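## Task

Scene 1: A lot number is printed on the shelf edge beneath each yellow sponge. Any yellow sponge whose lot number shows up two or more times in the storeroom must end up on the desk, fully supported with nothing overhanging the desk edge. All remaining yellow sponges must stay on their original shelves. The robot must not tip over or finish leaning, or the task fails.

## Robot and tools

ROBOT. TidyBot++: a wheeled base (0.54 m long, 0.50 m wide, 0.38 m tall) carrying one seven-joint arm with a two-finger gripper. The shoulder sits 0.12 m ahead of the base centre, 0.68 m off the floor. Reach: upper arm 0.42 m, forearm 0.31 m, hand 0.31 m. The arm starts folded, hand down. Cameras: base_camera (on the base, facing forward) and wrist_camera (looks along the hand).

FRAMES. Base frame: origin on the floor below the base centre, x forward, y left, z up, metres. hand_pose is the midpoint between the finger pads, written in this frame; its z axis runs along the fingers, and the fingers close along its y axis. Odometry frame = base frame at scene start; base_odometry counts wheel rotation only (slip shows as travel) and drifts a few cm over many moves. Heading is in rad, left positive, -3.142 to 3.142. base_tilt is in degrees, forward and right positive.

move. One action per call, built from any mix of:
- base: a dict of relative offsets from where the base last reported itself: translate_m (forward +, -2 to 2 m), strafe_m (left +, -2 to 2 m), rotate_rad (counter-clockwise +, -6.3 to 6.3 rad). Distances follow the base's axes as they were when the command began.
- joints: absolute angles by name: joint_1_rad (any angle; positive is clockwise from above, opposite to heading), joint_2_rad (-2.249 to 2.249, shoulder, 0 = straight up), joint_3_rad (any), joint_4_rad (-2.579 to 2.579, elbow), joint_5_rad (any), joint_6_rad (-2.099 to 2.099, wrist), joint_7_rad (any; hand down, + is counter-clockwise seen from above), gripper_pos (0 open, about 85 mm gap, to 1 closed; gap roughly 85 x (1 - value) mm). Unlimited joints go the short way; send steps under half a turn to go further.
- target: one list of seven numbers, an absolute hand pose in the base frame: [x, y, z, qw, qx, qy, qz], metres then quaternion. With target, joints may contain only gripper_pos.
- speeds: caps for this action only: translate_m or strafe_m 0.05 to 0.5 m/s (give one when both move), rotate_rad 0.1 to 1.57 rad/s.
- cameras: list of base_camera, wrist_camera or all; [] gives none. blocking: true (default) waits until everything rests; false returns in about 0.5 s while motion continues. No arguments = just read the state.
Unknown keys make a call invalid; out-of-range values get it refused. A refused call, or an unplanned stop, cancels the rest of that reply's move/wait/finished_scene calls.

wait(seconds 0 to 10, cameras): lets time pass, then reports state; returns early once moves settle. stop(cameras): brakes all running motions, which then report "stopped". zoom_image(camera, region [x0, y0, x1, y1] pixels, at most 504 x 504): closer look at the latest image, useful for reading lot numbers. read_manual(section): licence texts only. finished_scene(scene 1 or 2): ends the scene for good; the goal must hold without the robot.

RESULT LINES. "move" reads done or the worst status. base_status, joint_status, hand_status: done, moving, off_target (rested away from target and may still push), stopped, contact_stop or time_out (unplanned; target dropped), not_followed (a self-collision check or "pose unreachable" withheld the arm; the cause is given). hand_status is done within 10 mm and 2 degrees; most targets finish off_target within about 3 cm. To correct, add (wanted - measured hand_pose) to the previous target. hand_target is where the joint targets would place the hand; to hold still while loaded, resend hand_target, not hand_pose. motor_effort is percent of maximum with the peak in brackets. Temperatures appear once they shift; MOTOR HOT from 60 °C, and at 75 °C an over-temperature stop lets the arm sink for 30 to 60 s. "ARM HIT" means a hard self or base collision. torque_fault freezes the arm for 10 s. on_its_own lists uncommanded motion. A gripper at 1 reading done means it holds nothing; off_target at a partial value means something is between the fingers.

HANDLING. Objects reach up to about 0.94 m only with the hand near the base and pointing down. Low, forward, close poses often miss and can swing the arm into the base; no check prevents that. Loads make the arm sag; compensate from readings and images, and never command a held joint to its current reading. When a held object touches down, hand_pose stops dropping though commands go lower; release then. Joint friction may leave small errors; a joint correction is last command + (wanted - reading).

AVOID. Driving or turning while the arm is caught on something above about 0.6 m, reaching far out from folded over nearby furniture, swinging a stretched arm sideways, or pushing against furniture: all can tilt or topple the robot; retracting the arm or backing off rights it. A blocked base keeps shoving until its 14 s time-out. Don't drop objects, release them while moving, slam, hit, push hard, or squeeze an object still resting on a surface; don't swing loads fast. Keep placed items wholly on the desk and leave the other items untouched. Brief external tugs on held items or loose objects may occur.

Each tool is called after "Call:" in YAML: its name, and indented under it one key for each argument.

## Session

I'll start by looking at the current state and camera views.

Call:
move:

Scene clock: 0.00 s.
Motor temperatures (°C): [39 35 32 38 40 38 43]
base_odometry: x=+0.000 y=+0.000 heading=+0.000
base_tilt: forward=-0.3 right=+0.6
base_status: not commanded
joint_positions: joint_1_rad=+0.012 joint_2_rad=-0.306 joint_3_rad=+3.096 joint_4_rad=-2.512 joint_5_rad=+0.033 joint_6_rad=-0.826 joint_7_rad=+1.612 gripper_pos=+0.000
joint_status: not commanded
motor_effort: joint_1_rad=+0 joint_2_rad=-3 joint_3_rad=+1 joint_4_rad=+16 joint_5_rad=+1 joint_6_rad=+2 joint_7_rad=+0
hand_pose: x=+0.2791 y=-0.0027 z=+0.5871 quat_wxyz=(+0.020, +0.997, +0.047, +0.055) (m; base frame)
hand_target: x=+0.2786 y=-0.0027 z=+0.5868 quat_wxyz=(+0.020, +0.997, +0.047, +0.054) (m; base frame)
hand_status: not commanded
pictures: base_camera, wrist_camera
Images, in order (width x height): base_camera 644x364, wrist_camera 644x476.

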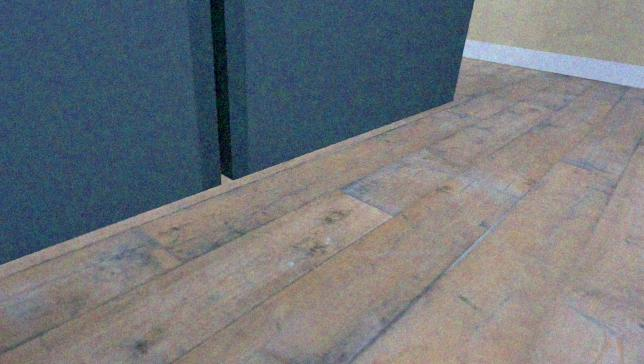

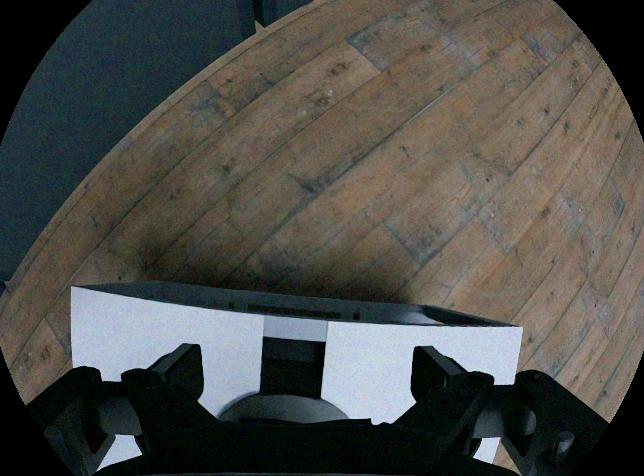

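Call:
move:
  joints: {"joint_6_rad": 0.5}

Scene clock: 2.93 s.
move: done
base_odometry: x=+0.000 y=+0.000 heading=+0.000
base_tilt: forward=-0.3 right=+0.6
joint_positions: joint_1_rad=+0.012 joint_2_rad=-0.306 joint_3_rad=+3.096 joint_4_rad=-2.512 joint_5_rad=+0.033 joint_6_rad=+0.440 joint_7_rad=+1.612 gripper_pos=+0.000
joint_status: all done
motor_effort: joint_1_rad=+0(1) joint_2_rad=-7(8) joint_3_rad=+1(1) joint_4_rad=+19(20) joint_5_rad=+0(1) joint_6_rad=+8(9) joint_7_rad=+0(1)
hand_pose: x=+0.5498 y=+0.0211 z=+0.8360 quat_wxyz=(+0.013, +0.771, +0.048, +0.635) (m; base frame)
pictures: base_camera, wrist_camera

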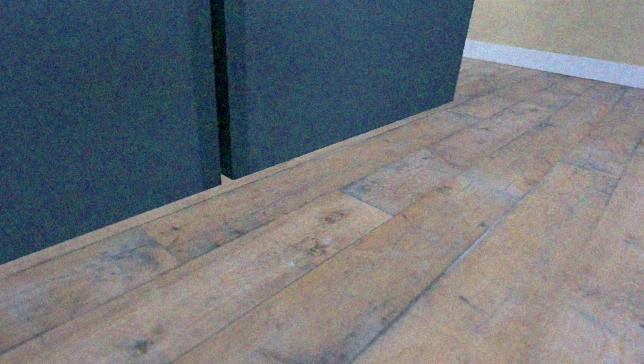

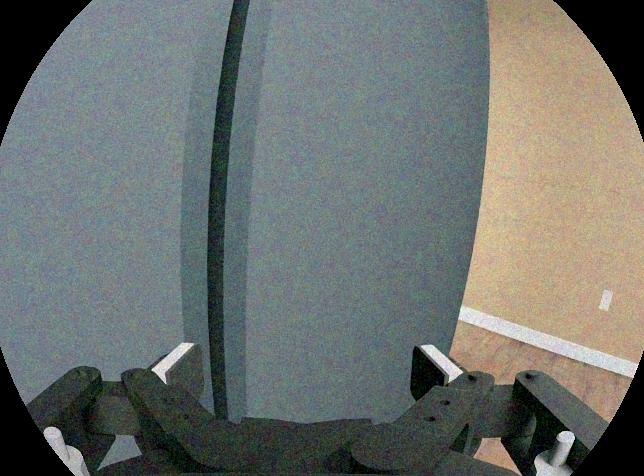

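Call:
move:
  joints: {"joint_1_rad": 1.2}
  cameras: ["wrist_camera"]

Call:
move:
  joints: {"joint_1_rad": 2.4}
  cameras: ["wrist_camera"]

Call:
move:
  joints: {"joint_1_rad": 3.6}
  cameras: ["wrist_camera"]

Call:
move:
  joints: {"joint_1_rad": 4.8}
  cameras: ["wrist_camera"]

Scene clock: 5.70 s.
move: done
base_odometry: x=+0.000 y=+0.000 heading=+0.000
base_tilt: forward=-0.4 right=+0.6
joint_positions: joint_1_rad=+1.181 joint_2_rad=-0.306 joint_3_rad=+3.096 joint_4_rad=-2.512 joint_5_rad=+0.033 joint_6_rad=+0.441 joint_7_rad=+1.612 gripper_pos=+0.000
joint_status: all done
motor_effort: joint_1_rad=-1(2) joint_2_rad=-8(8) joint_3_rad=+1(1) joint_4_rad=+19(20) joint_5_rad=+1(1) joint_6_rad=+8(9) joint_7_rad=-1(1)
hand_pose: x=+0.3069 y=-0.3882 z=+0.8361 quat_wxyz=(+0.361, +0.670, -0.385, +0.522) (m; base frame)
pictures: wrist_camera

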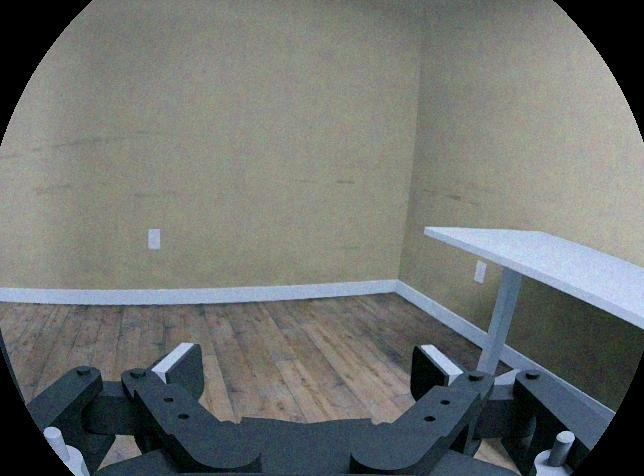

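Scene clock: 8.17 s.
move: done
base_odometry: x=+0.000 y=+0.000 heading=+0.000
base_tilt: forward=-0.4 right=+0.6
joint_positions: joint_1_rad=+2.381 joint_2_rad=-0.306 joint_3_rad=+3.096 joint_4_rad=-2.512 joint_5_rad=+0.033 joint_6_rad=+0.441 joint_7_rad=+1.612 gripper_pos=+0.000
joint_status: all done
motor_effort: joint_1_rad=-1(2) joint_2_rad=-8(8) joint_3_rad=+1(1) joint_4_rad=+19(20) joint_5_rad=+1(1) joint_6_rad=+9(9) joint_7_rad=+0(1)
hand_pose: x=-0.1747 y=-0.3158 z=+0.8361 quat_wxyz=(+0.593, +0.335, -0.696, +0.227) (m; base frame)
pictures: wrist_camera

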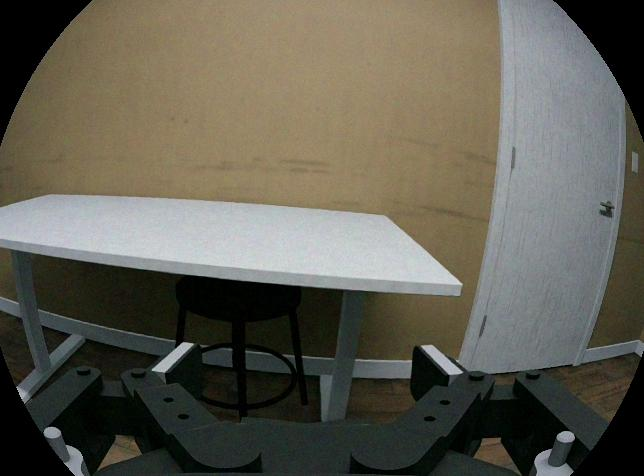

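Scene clock: 10.63 s.
move: done
base_odometry: x=+0.000 y=+0.000 heading=+0.000
base_tilt: forward=-0.4 right=+0.6
joint_positions: joint_1_rad=+3.581 joint_2_rad=-0.306 joint_3_rad=+3.096 joint_4_rad=-2.512 joint_5_rad=+0.033 joint_6_rad=+0.441 joint_7_rad=+1.612 gripper_pos=+0.000
joint_status: all done
motor_effort: joint_1_rad=+0(2) joint_2_rad=-7(8) joint_3_rad=+1(1) joint_4_rad=+18(20) joint_5_rad=+1(1) joint_6_rad=+8(9) joint_7_rad=+0(1)
hand_pose: x=-0.2818 y=+0.1593 z=+0.8361 quat_wxyz=(+0.618, -0.116, -0.764, -0.147) (m; base frame)
pictures: wrist_camera

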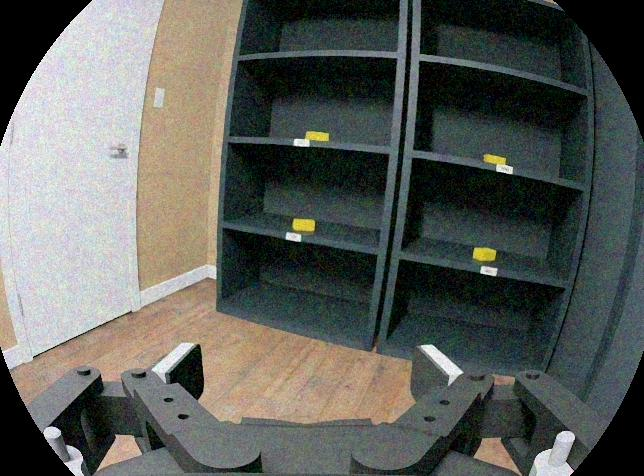

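Scene clock: 13.10 s.
move: done
base_odometry: x=+0.000 y=+0.000 heading=+0.000
base_tilt: forward=-0.4 right=+0.6
joint_positions: joint_1_rad=+4.781 joint_2_rad=-0.306 joint_3_rad=+3.096 joint_4_rad=-2.512 joint_5_rad=+0.033 joint_6_rad=+0.441 joint_7_rad=+1.612 gripper_pos=+0.000
joint_status: all done
motor_effort: joint_1_rad=+0(3) joint_2_rad=-8(8) joint_3_rad=+1(1) joint_4_rad=+18(20) joint_5_rad=+1(1) joint_6_rad=+8(9) joint_7_rad=+0(1)
hand_pose: x=+0.1223 y=+0.4313 z=+0.8361 quat_wxyz=(+0.427, -0.527, -0.565, -0.470) (m; base frame)
pictures: wrist_camera

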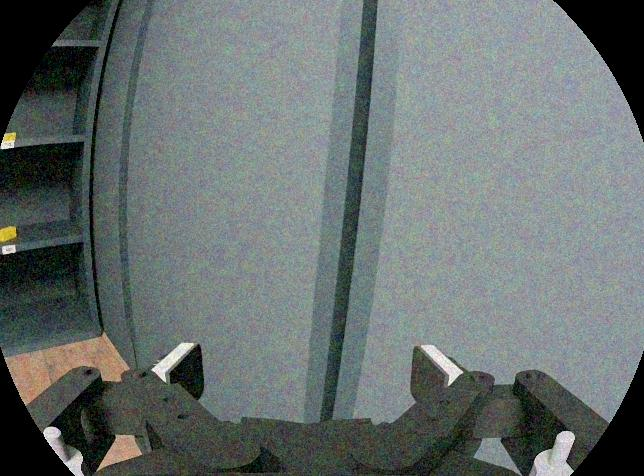

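Call:
move:
  joints: {"joint_1_rad": 3.7}

Call:
zoom_image:
  camera: "wrist_camera"
  region: [200, 100, 360, 260]

Call:
zoom_image:
  camera: "wrist_camera"
  region: [360, 130, 520, 290]

Scene clock: 15.77 s.
move: done
base_odometry: x=+0.000 y=+0.000 heading=+0.000
base_tilt: forward=-0.4 right=+0.6
joint_positions: joint_1_rad=+3.719 joint_2_rad=-0.306 joint_3_rad=+3.096 joint_4_rad=-2.512 joint_5_rad=+0.033 joint_6_rad=+0.441 joint_7_rad=+1.612 gripper_pos=+0.000
joint_status: all done
motor_effort: joint_1_rad=+0(2) joint_2_rad=-8(8) joint_3_rad=+1(1) joint_4_rad=+19(20) joint_5_rad=+1(1) joint_6_rad=+8(9) joint_7_rad=+0(1)
hand_pose: x=-0.2563 y=+0.2127 z=+0.8361 quat_wxyz=(+0.606, -0.168, -0.754, -0.189) (m; base frame)
pictures: base_camera, wrist_camera

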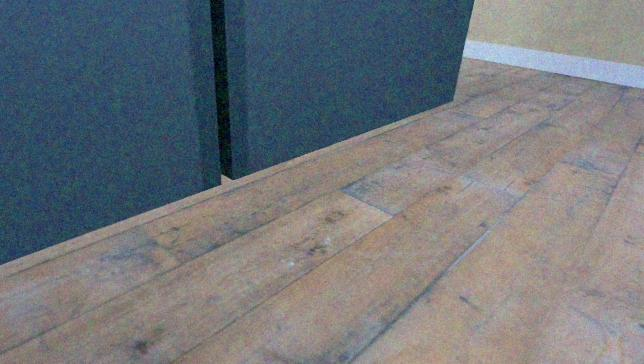

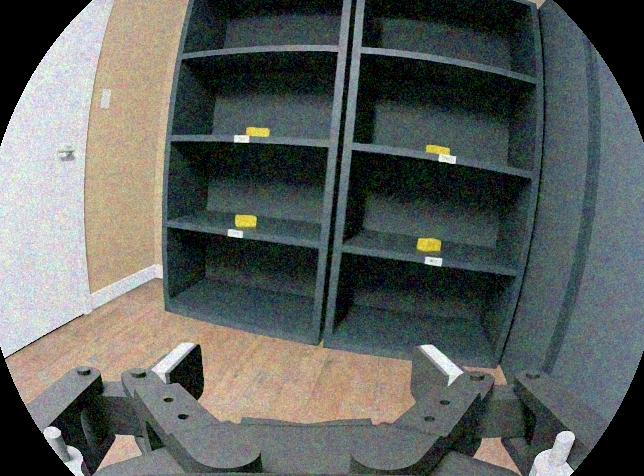

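Scaled by 3.150.

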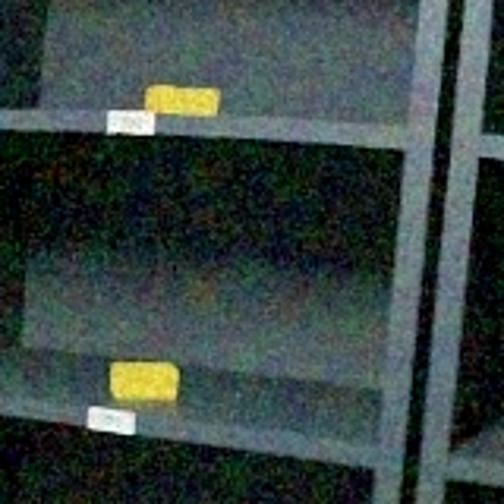

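Scaled by 3.150.

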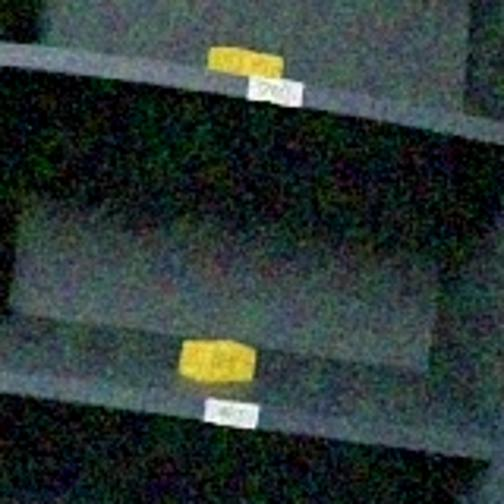

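Call:
move:
  base: {"rotate_rad": 2.55}
  joints: {"joint_1_rad": 0.0}

Scene clock: 20.33 s.
move: done
base_odometry: x=+0.000 y=+0.000 heading=+2.549
base_tilt: forward=-0.4 right=+0.6
base_status: done
joint_positions: joint_1_rad=+6.265 joint_2_rad=-0.306 joint_3_rad=+3.096 joint_4_rad=-2.512 joint_5_rad=+0.033 joint_6_rad=+0.441 joint_7_rad=+1.612 gripper_pos=+0.000
joint_status: all done
motor_effort: joint_1_rad=-1(2) joint_2_rad=-7(9) joint_3_rad=+1(1) joint_4_rad=+19(20) joint_5_rad=+0(1) joint_6_rad=+8(10) joint_7_rad=+0(1)
hand_pose: x=+0.5490 y=+0.0345 z=+0.8362 quat_wxyz=(-0.003, -0.770, -0.060, -0.635) (m; base frame)
pictures: base_camera, wrist_camera

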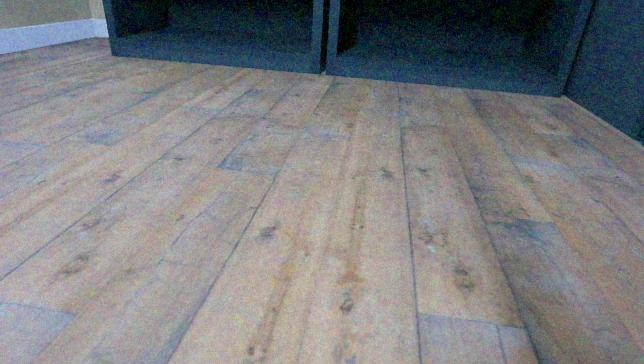

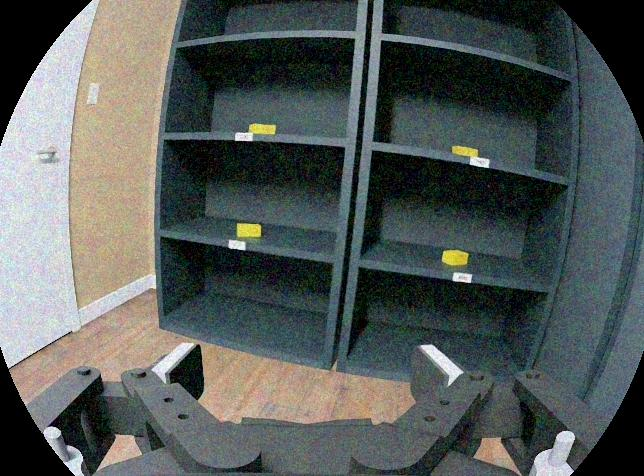

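Call:
zoom_image:
  camera: "wrist_camera"
  region: [430, 130, 500, 180]

Call:
zoom_image:
  camera: "wrist_camera"
  region: [425, 240, 495, 290]

Scaled by 7.200.

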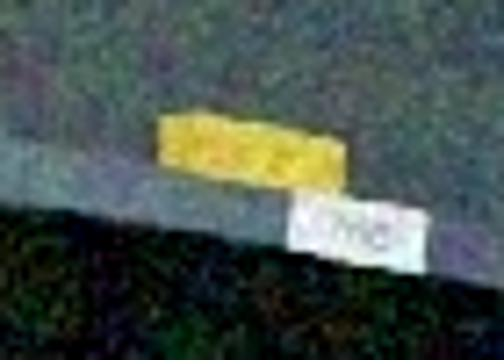

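Scaled by 7.200.

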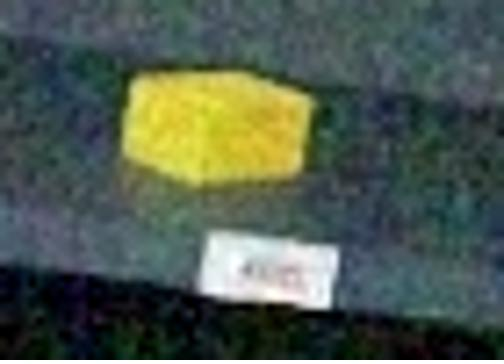

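Call:
move:
  base: {"translate_m": 0.45}

Scene clock: 24.37 s.
move: done
base_odometry: x=-0.373 y=+0.251 heading=+2.550
base_tilt: forward=-0.3 right=+0.6
base_status: done
joint_positions: joint_1_rad=+6.265 joint_2_rad=-0.304 joint_3_rad=+3.096 joint_4_rad=-2.512 joint_5_rad=+0.033 joint_6_rad=+0.444 joint_7_rad=+1.612 gripper_pos=+0.000
motor_effort: joint_1_rad=-1(1) joint_2_rad=-7(11) joint_3_rad=+1(1) joint_4_rad=+19(21) joint_5_rad=+1(1) joint_6_rad=+9(10) joint_7_rad=+0(1)
hand_pose: x=+0.5495 y=+0.0343 z=+0.8362 quat_wxyz=(-0.003, -0.770, -0.060, -0.635) (m; base frame)
pictures: base_camera, wrist_camera

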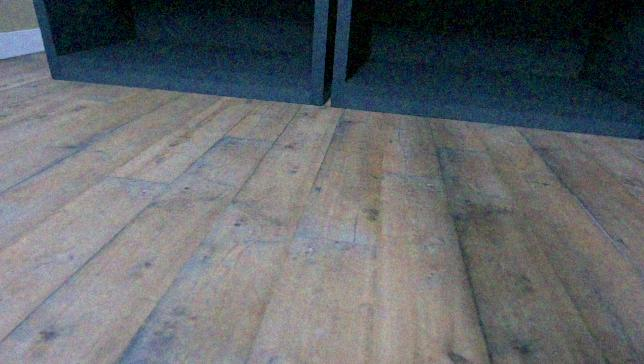

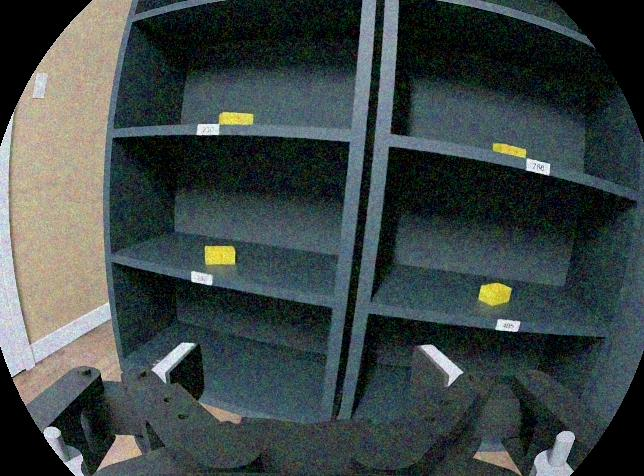

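Call:
zoom_image:
  camera: "wrist_camera"
  region: [180, 100, 270, 145]

Call:
zoom_image:
  camera: "wrist_camera"
  region: [170, 240, 260, 295]

Call:
zoom_image:
  camera: "wrist_camera"
  region: [480, 135, 570, 185]

Call:
zoom_image:
  camera: "wrist_camera"
  region: [470, 275, 550, 340]

Scaled by 5.600.

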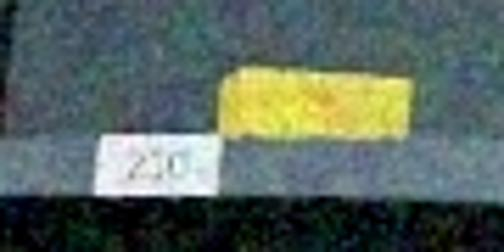

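Scaled by 5.600.

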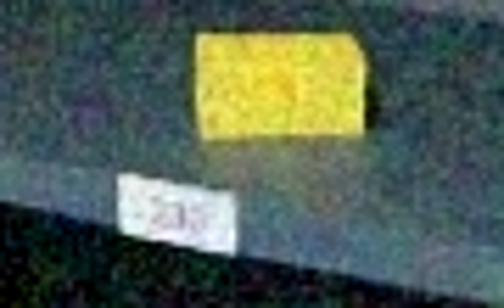

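Scaled by 5.600.

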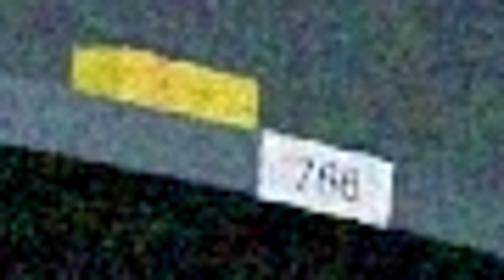

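Scaled by 6.300.

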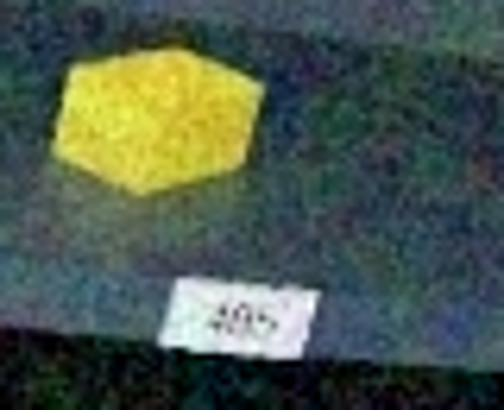

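Call:
move:
  base: {"rotate_rad": -0.3}

Scene clock: 26.83 s.
move: done
base_odometry: x=-0.374 y=+0.251 heading=+2.250
base_tilt: forward=-0.3 right=+0.6
base_status: done
joint_positions: joint_1_rad=+6.271 joint_2_rad=-0.304 joint_3_rad=+3.097 joint_4_rad=-2.512 joint_5_rad=+0.033 joint_6_rad=+0.444 joint_7_rad=+1.612 gripper_pos=+0.000
motor_effort: joint_1_rad=-1(2) joint_2_rad=-8(9) joint_3_rad=+1(2) joint_4_rad=+19(20) joint_5_rad=+1(1) joint_6_rad=+9(9) joint_7_rad=+0(1)
hand_pose: x=+0.5497 y=+0.0317 z=+0.8362 quat_wxyz=(-0.005, -0.770, -0.058, -0.635) (m; base frame)
pictures: base_camera, wrist_camera

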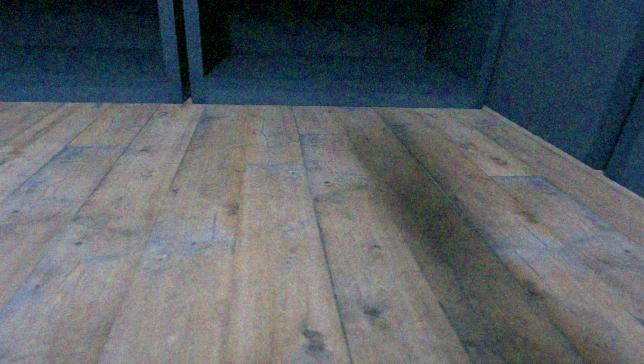

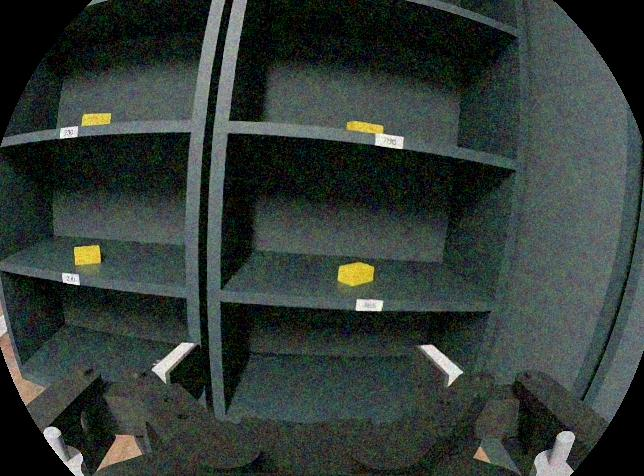

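Call:
move:
  base: {"translate_m": 0.4}
  joints: {"joint_1_rad": 0.03, "joint_3_rad": 3.15, "joint_7_rad": 1.55}

Scene clock: 29.77 s.
move: done
base_odometry: x=-0.625 y=+0.563 heading=+2.250
base_tilt: forward=-0.3 right=+0.6
base_status: done
joint_positions: joint_1_rad=+6.299 joint_2_rad=-0.303 joint_3_rad=+3.140 joint_4_rad=-2.512 joint_5_rad=+0.033 joint_6_rad=+0.446 joint_7_rad=+1.579 gripper_pos=+0.000
joint_status: all done
motor_effort: joint_1_rad=+0(2) joint_2_rad=-7(11) joint_3_rad=+1(2) joint_4_rad=+19(20) joint_5_rad=+1(1) joint_6_rad=+8(9) joint_7_rad=+0(1)
hand_pose: x=+0.5516 y=-0.0002 z=+0.8366 quat_wxyz=(-0.011, -0.772, -0.014, -0.636) (m; base frame)
pictures: base_camera, wrist_camera

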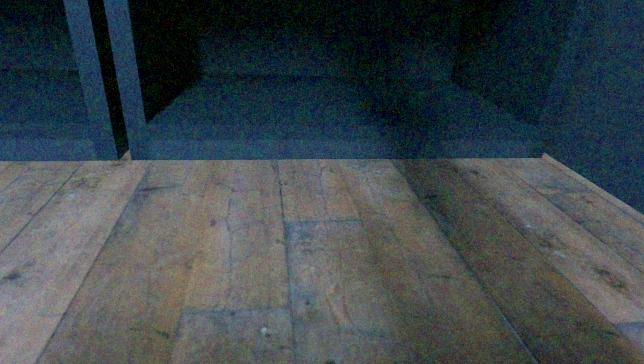

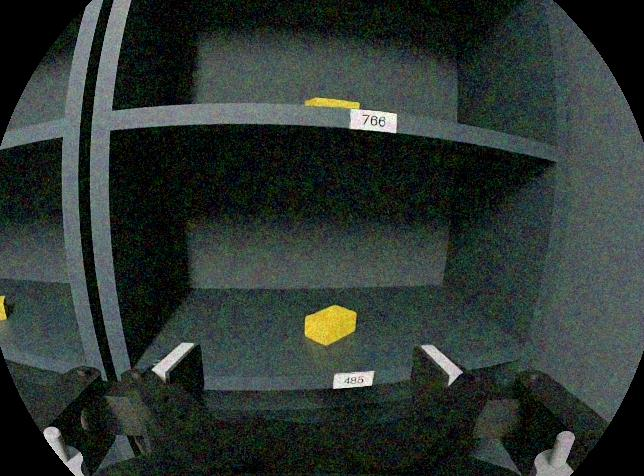

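Call:
zoom_image:
  camera: "wrist_camera"
  region: [290, 80, 420, 150]

Call:
zoom_image:
  camera: "wrist_camera"
  region: [290, 295, 420, 395]

Scaled by 3.877.

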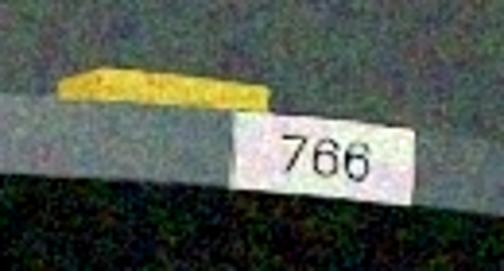

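Scaled by 3.877.

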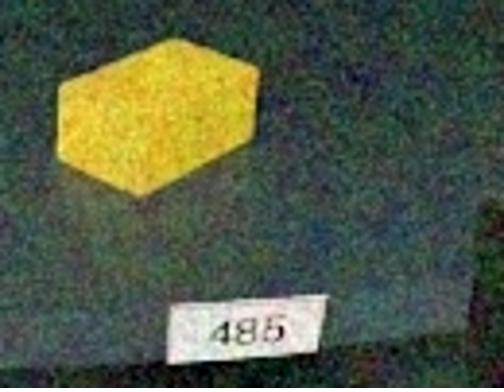

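Call:
move:
  base: {"strafe_m": 0.95}

Call:
zoom_image:
  camera: "wrist_camera"
  region: [200, 60, 452, 250]

Call:
zoom_image:
  camera: "wrist_camera"
  region: [200, 250, 452, 440]

Scene clock: 33.13 s.
move: done
base_odometry: x=-1.365 y=-0.034 heading=+2.249
base_tilt: forward=-0.4 right=+0.6
base_status: done
joint_positions: joint_1_rad=+6.300 joint_2_rad=-0.303 joint_3_rad=+3.141 joint_4_rad=-2.512 joint_5_rad=+0.033 joint_6_rad=+0.446 joint_7_rad=+1.579 gripper_pos=+0.000
motor_effort: joint_1_rad=-1(2) joint_2_rad=-7(8) joint_3_rad=+1(2) joint_4_rad=+19(20) joint_5_rad=+0(1) joint_6_rad=+8(9) joint_7_rad=-1(1)
hand_pose: x=+0.5516 y=-0.0012 z=+0.8368 quat_wxyz=(-0.012, -0.772, -0.013, -0.636) (m; base frame)
pictures: base_camera, wrist_camera

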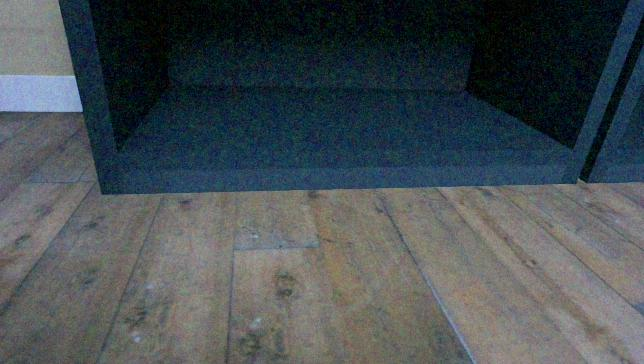

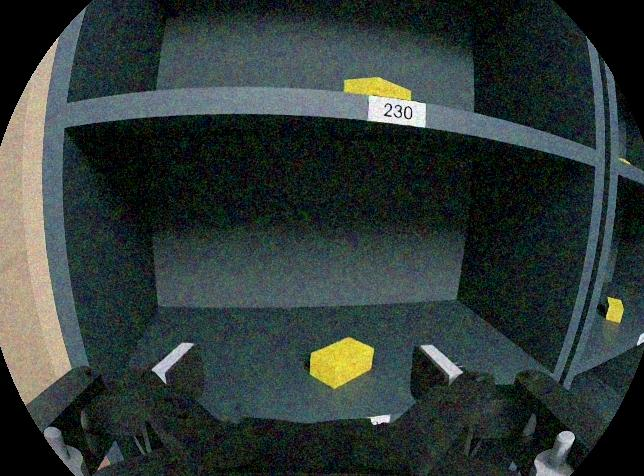

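Scaled by 2.000.

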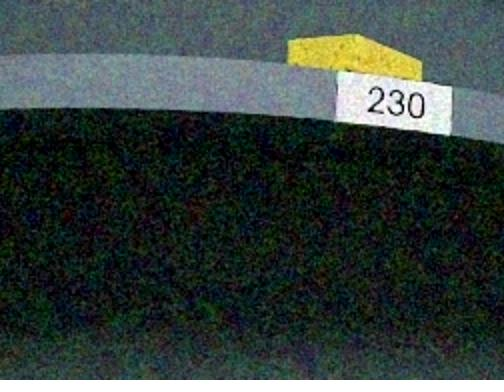

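Scaled by 2.000.

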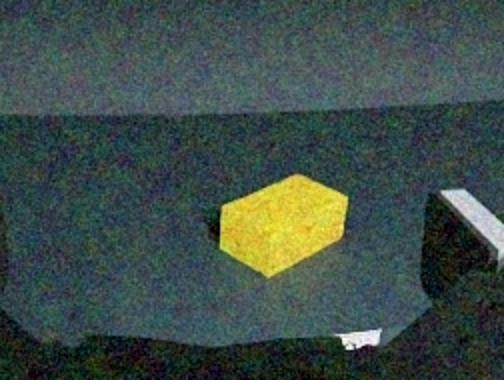

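Call:
move:
  joints: {"joint_6_rad": 0.22}

Call:
zoom_image:
  camera: "wrist_camera"
  region: [230, 200, 440, 400]

Scene clock: 35.10 s.
move: done
base_odometry: x=-1.365 y=-0.034 heading=+2.249
base_tilt: forward=-0.3 right=+0.6
joint_positions: joint_1_rad=+6.300 joint_2_rad=-0.303 joint_3_rad=+3.141 joint_4_rad=-2.514 joint_5_rad=+0.033 joint_6_rad=+0.233 joint_7_rad=+1.579 gripper_pos=+0.000
joint_status: all done
motor_effort: joint_1_rad=+0(1) joint_2_rad=-7(9) joint_3_rad=+1(1) joint_4_rad=+19(21) joint_5_rad=+0(1) joint_6_rad=+8(10) joint_7_rad=+0(0)
hand_pose: x=+0.5315 y=-0.0030 z=+0.7727 quat_wxyz=(-0.013, -0.835, -0.013, -0.550) (m; base frame)
pictures: base_camera, wrist_camera

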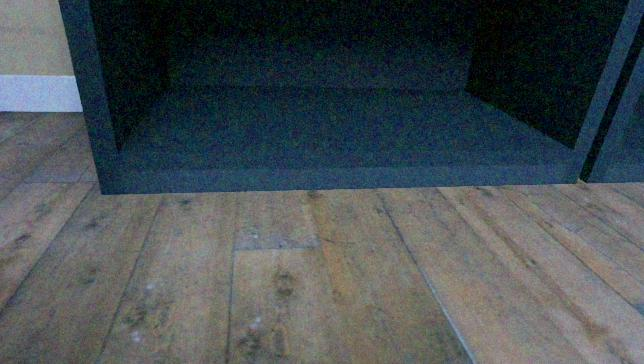

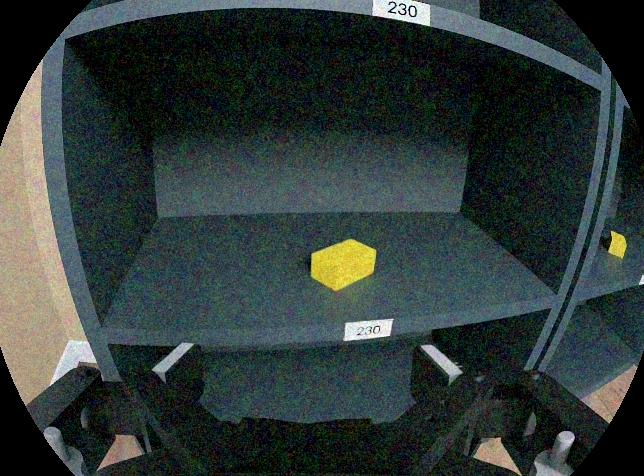

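Scaled by 2.400.

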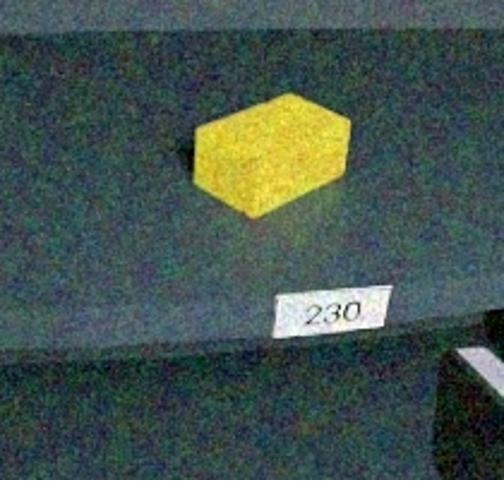

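Call:
move:
  joints: {"joint_2_rad": 0.363, "joint_4_rad": -2.2375, "joint_6_rad": 0.53, "joint_1_rad": 0.03}

Call:
zoom_image:
  camera: "wrist_camera"
  region: [230, 120, 440, 330]

Scene clock: 41.63 s.
move: done
base_odometry: x=-1.365 y=-0.034 heading=+2.249
base_tilt: forward=-0.3 right=+0.6
joint_positions: joint_1_rad=+6.300 joint_2_rad=+0.340 joint_3_rad=+3.141 joint_4_rad=-2.260 joint_5_rad=+0.033 joint_6_rad=+0.468 joint_7_rad=+1.579 gripper_pos=+0.000
joint_status: all done
motor_effort: joint_1_rad=+0(2) joint_2_rad=-25(26) joint_3_rad=+0(1) joint_4_rad=+13(20) joint_5_rad=+1(1) joint_6_rad=+8(9) joint_7_rad=-1(1)
hand_pose: x=+0.6849 y=-0.0032 z=+0.6433 quat_wxyz=(-0.007, -0.875, -0.013, -0.483) (m; base frame)
pictures: base_camera, wrist_camera

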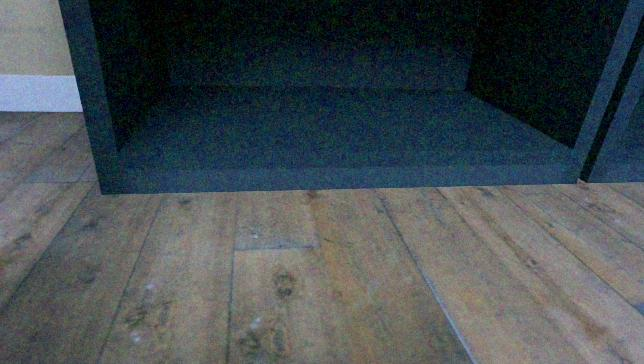

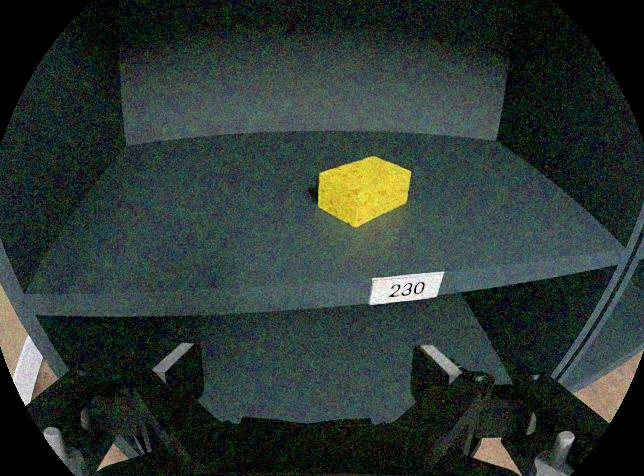

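Scaled by 2.400.

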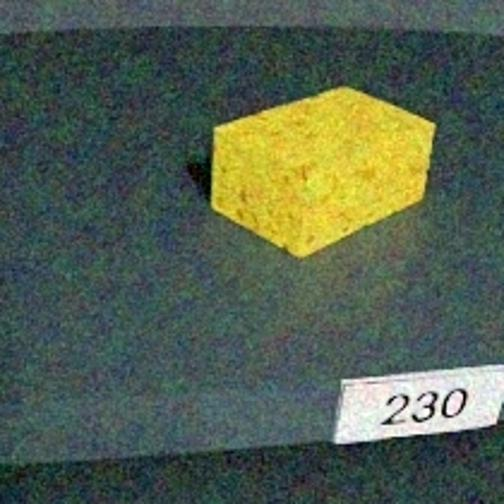

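Call:
move:
  base: {"strafe_m": 0.45}
  joints: {"joint_1_rad": 0.815, "joint_2_rad": 0.391, "joint_4_rad": -2.146, "joint_6_rad": 0.5}

Scene clock: 50.50 s.
move: time_out
base_odometry: x=-1.643 y=-0.258 heading=+2.250
base_tilt: forward=-0.4 right=+0.6
base_status: strafe_m time_out (by the wheels' count: +0.358 of +0.450)
joint_positions: joint_1_rad=+7.091 joint_2_rad=+0.367 joint_3_rad=+3.149 joint_4_rad=-2.164 joint_5_rad=+0.033 joint_6_rad=+0.471 joint_7_rad=+1.579 gripper_pos=+0.000
joint_status: all done
motor_effort: joint_1_rad=+0(11) joint_2_rad=-27(34) joint_3_rad=+0(8) joint_4_rad=+14(23) joint_5_rad=+1(2) joint_6_rad=+8(10) joint_7_rad=+0(1)
hand_pose: x=+0.5393 y=-0.4367 z=+0.6704 quat_wxyz=(-0.208, -0.795, +0.320, -0.471) (m; base frame)
pictures: base_camera, wrist_camera

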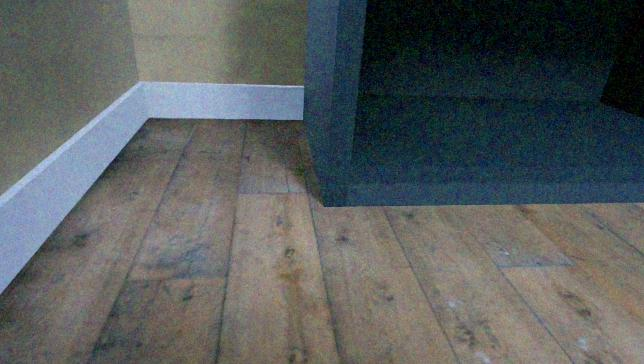

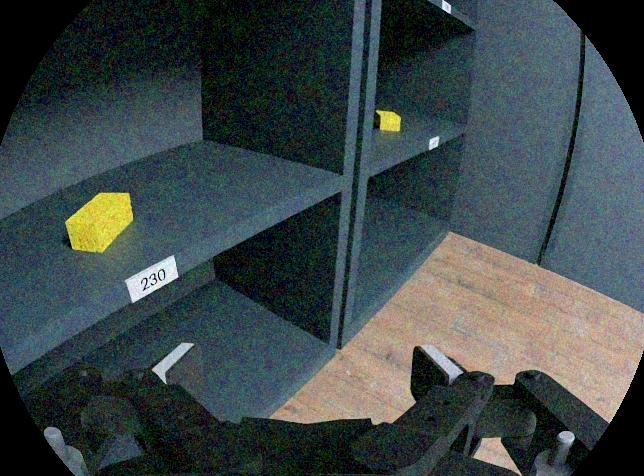

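Call:
move:
  base: {"strafe_m": -0.1}

Call:
zoom_image:
  camera: "base_camera"
  region: [0, 0, 400, 364]

Scene clock: 52.70 s.
move: done
base_odometry: x=-1.565 y=-0.196 heading=+2.249
base_tilt: forward=-0.3 right=+0.6
base_status: done
joint_positions: joint_1_rad=+7.094 joint_2_rad=+0.371 joint_3_rad=+3.149 joint_4_rad=-2.160 joint_5_rad=+0.033 joint_6_rad=+0.471 joint_7_rad=+1.579 gripper_pos=+0.000
motor_effort: joint_1_rad=+0(3) joint_2_rad=-27(29) joint_3_rad=+0(2) joint_4_rad=+14(16) joint_5_rad=+1(1) joint_6_rad=+8(9) joint_7_rad=+0(1)
hand_pose: x=+0.5389 y=-0.4393 z=+0.6700 quat_wxyz=(-0.209, -0.795, +0.322, -0.470) (m; base frame)
pictures: base_camera, wrist_camera

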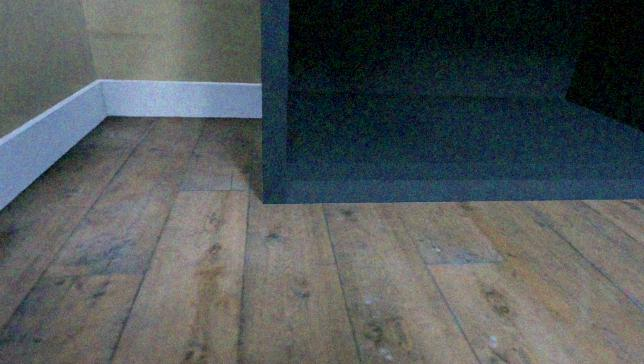

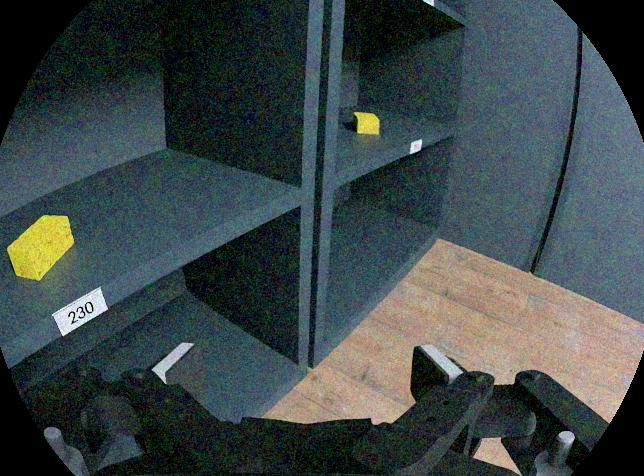

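Scaled by 1.260.

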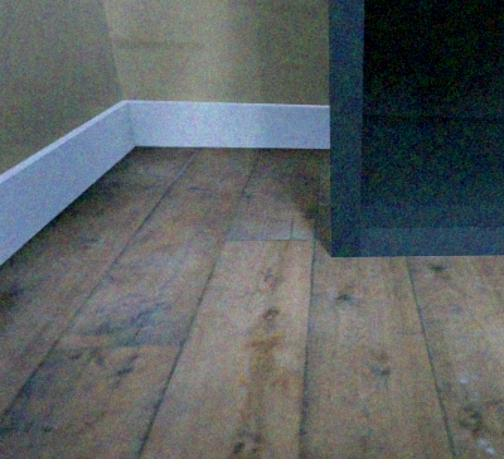

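Call:
move:
  base: {"rotate_rad": 0.13}

Call:
move:
  base: {"translate_m": -0.15}

Scene clock: 63.90 s.
move: done
base_odometry: x=-1.565 y=-0.195 heading=+2.379
base_tilt: forward=-0.3 right=+0.6
base_status: done
joint_positions: joint_1_rad=+7.092 joint_2_rad=+0.371 joint_3_rad=+3.146 joint_4_rad=-2.160 joint_5_rad=+0.033 joint_6_rad=+0.471 joint_7_rad=+1.579 gripper_pos=+0.000
motor_effort: joint_1_rad=-1(4) joint_2_rad=-27(28) joint_3_rad=+0(3) joint_4_rad=+15(15) joint_5_rad=+1(1) joint_6_rad=+8(9) joint_7_rad=+0(1)
hand_pose: x=+0.5412 y=-0.4371 z=+0.6700 quat_wxyz=(-0.207, -0.796, +0.320, -0.471) (m; base frame)
pictures: base_camera, wrist_camera

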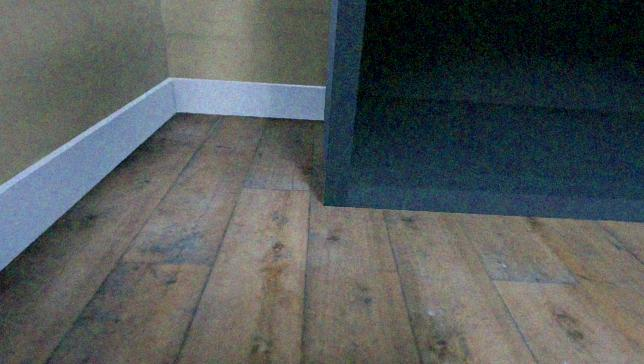

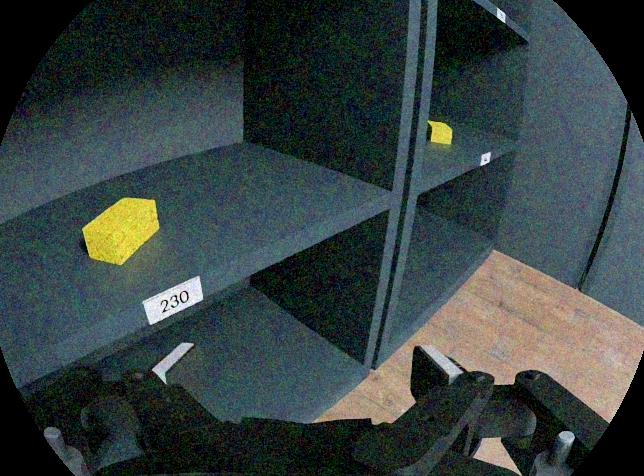

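Scene clock: 65.23 s.
move: done
base_odometry: x=-1.456 y=-0.299 heading=+2.380
base_tilt: forward=-0.3 right=+0.6
base_status: done
joint_positions: joint_1_rad=+7.099 joint_2_rad=+0.372 joint_3_rad=+3.147 joint_4_rad=-2.159 joint_5_rad=+0.033 joint_6_rad=+0.471 joint_7_rad=+1.579 gripper_pos=+0.000
motor_effort: joint_1_rad=+0(3) joint_2_rad=-27(31) joint_3_rad=+0(2) joint_4_rad=+14(16) joint_5_rad=+1(1) joint_6_rad=+8(9) joint_7_rad=+0(0)
hand_pose: x=+0.5379 y=-0.4407 z=+0.6698 quat_wxyz=(-0.209, -0.794, +0.323, -0.470) (m; base frame)
pictures: base_camera, wrist_camera

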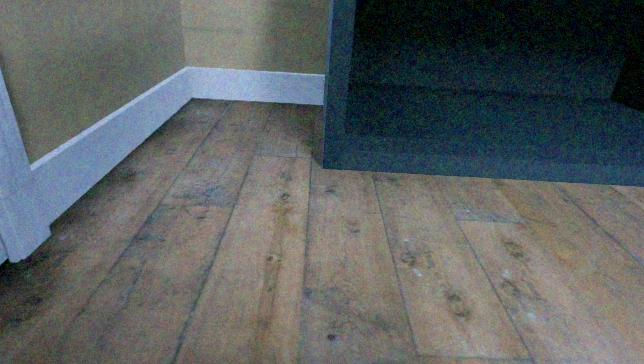

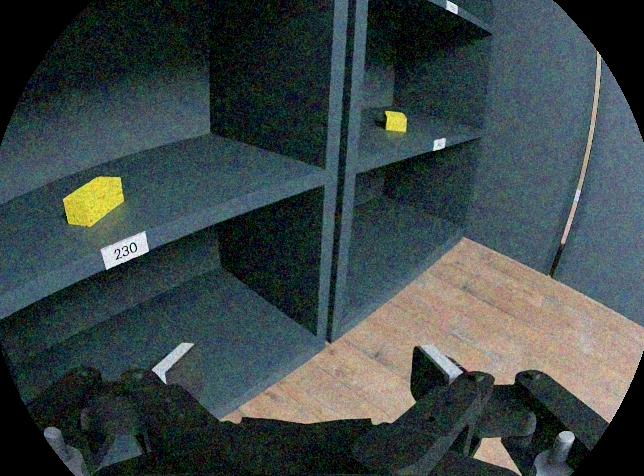

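Call:
move:
  joints: {"joint_1_rad": 0.02, "joint_5_rad": 0.965, "joint_6_rad": -0.705, "joint_7_rad": -0.11}
  cameras: ["wrist_camera"]

Call:
move:
  joints: {"joint_1_rad": 0.02, "joint_2_rad": 0.675, "joint_3_rad": 3.15, "joint_4_rad": -1.58}

Scene clock: 68.63 s.
move: done
base_odometry: x=-1.456 y=-0.299 heading=+2.380
base_tilt: forward=-0.3 right=+0.6
joint_positions: joint_1_rad=+6.321 joint_2_rad=+0.372 joint_3_rad=+3.147 joint_4_rad=-2.159 joint_5_rad=+0.890 joint_6_rad=-0.644 joint_7_rad=-0.067 gripper_pos=+0.000
joint_status: all done
motor_effort: joint_1_rad=+0(3) joint_2_rad=-24(28) joint_3_rad=+1(2) joint_4_rad=+11(15) joint_5_rad=+3(4) joint_6_rad=-2(9) joint_7_rad=+0(1)
hand_pose: x=+0.4919 y=-0.1605 z=+0.5449 quat_wxyz=(-0.188, -0.862, +0.440, -0.171) (m; base frame)
pictures: wrist_camera

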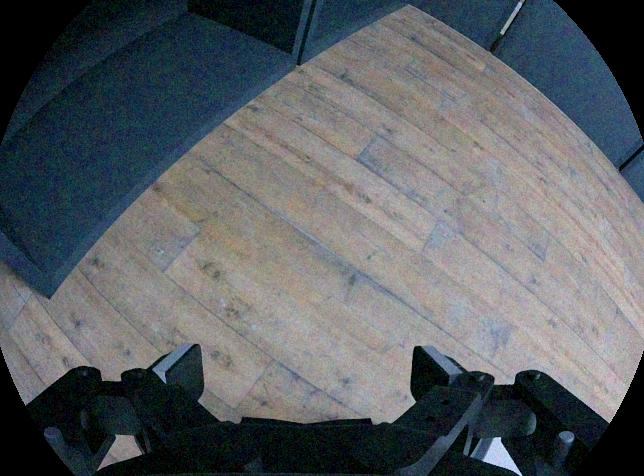

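Scene clock: 70.43 s.
move: done
base_odometry: x=-1.456 y=-0.299 heading=+2.380
base_tilt: forward=-0.3 right=+0.6
joint_positions: joint_1_rad=+6.321 joint_2_rad=+0.643 joint_3_rad=+3.147 joint_4_rad=-1.601 joint_5_rad=+0.893 joint_6_rad=-0.649 joint_7_rad=-0.069 gripper_pos=+0.000
joint_status: all done
motor_effort: joint_1_rad=+0(1) joint_2_rad=-36(37) joint_3_rad=+1(2) joint_4_rad=+15(16) joint_5_rad=+4(4) joint_6_rad=+0(2) joint_7_rad=+0(1)
hand_pose: x=+0.7304 y=-0.1717 z=+0.5758 quat_wxyz=(-0.132, -0.827, +0.460, -0.295) (m; base frame)
pictures: base_camera, wrist_camera

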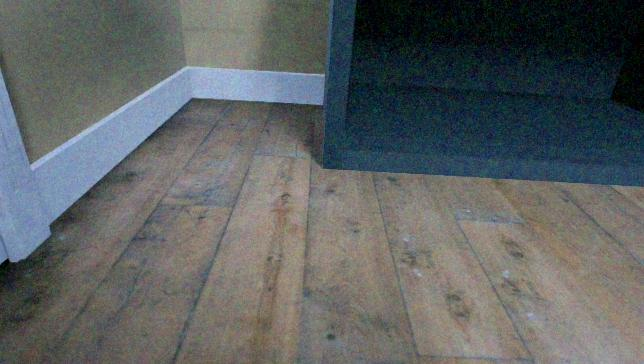

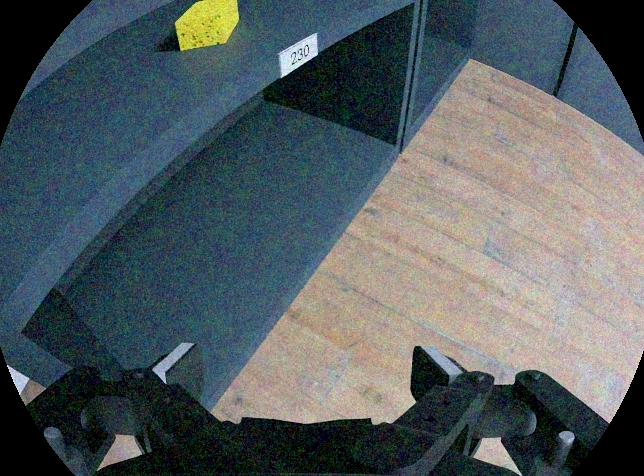

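Call:
move:
  joints: {"joint_1_rad": 0.0, "joint_2_rad": 0.63, "joint_3_rad": 3.14, "joint_4_rad": -1.53, "joint_5_rad": 0.9, "joint_6_rad": -0.82, "joint_7_rad": 0.05}
  base: {"translate_m": 0.08, "strafe_m": -0.08}

Scene clock: 72.53 s.
move: done
base_odometry: x=-1.459 y=-0.186 heading=+2.379
base_tilt: forward=-0.3 right=+0.6
base_status: done
joint_positions: joint_1_rad=+6.293 joint_2_rad=+0.615 joint_3_rad=+3.147 joint_4_rad=-1.548 joint_5_rad=+0.893 joint_6_rad=-0.766 joint_7_rad=+0.033 gripper_pos=+0.000
joint_status: all done
motor_effort: joint_1_rad=+0(4) joint_2_rad=-36(39) joint_3_rad=+1(3) joint_4_rad=+16(18) joint_5_rad=+5(5) joint_6_rad=+0(1) joint_7_rad=+0(1)
hand_pose: x=+0.7307 y=-0.1757 z=+0.6129 quat_wxyz=(-0.174, -0.834, +0.429, -0.298) (m; base frame)
pictures: base_camera, wrist_camera

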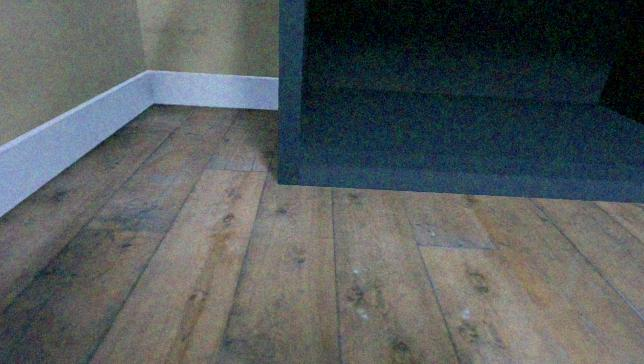

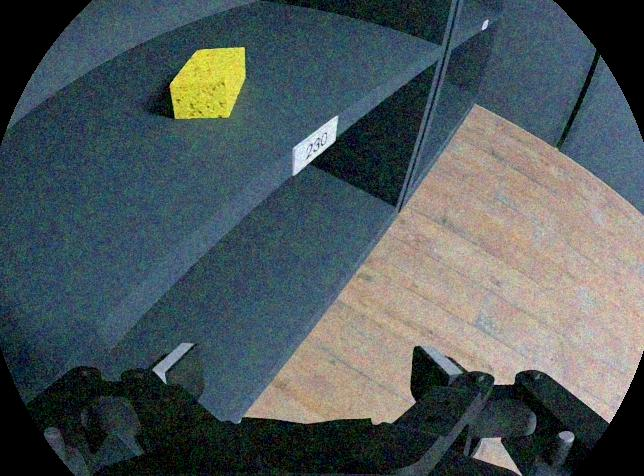

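Call:
zoom_image:
  camera: "wrist_camera"
  region: [130, 20, 350, 200]

Scaled by 2.291.

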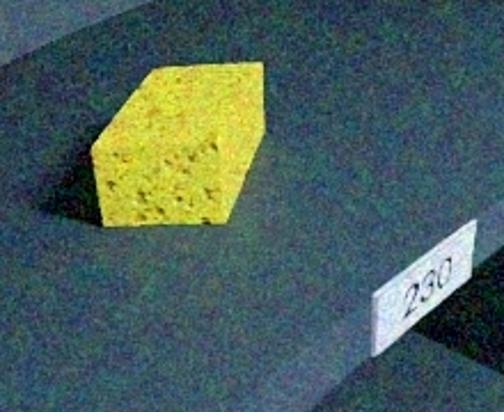

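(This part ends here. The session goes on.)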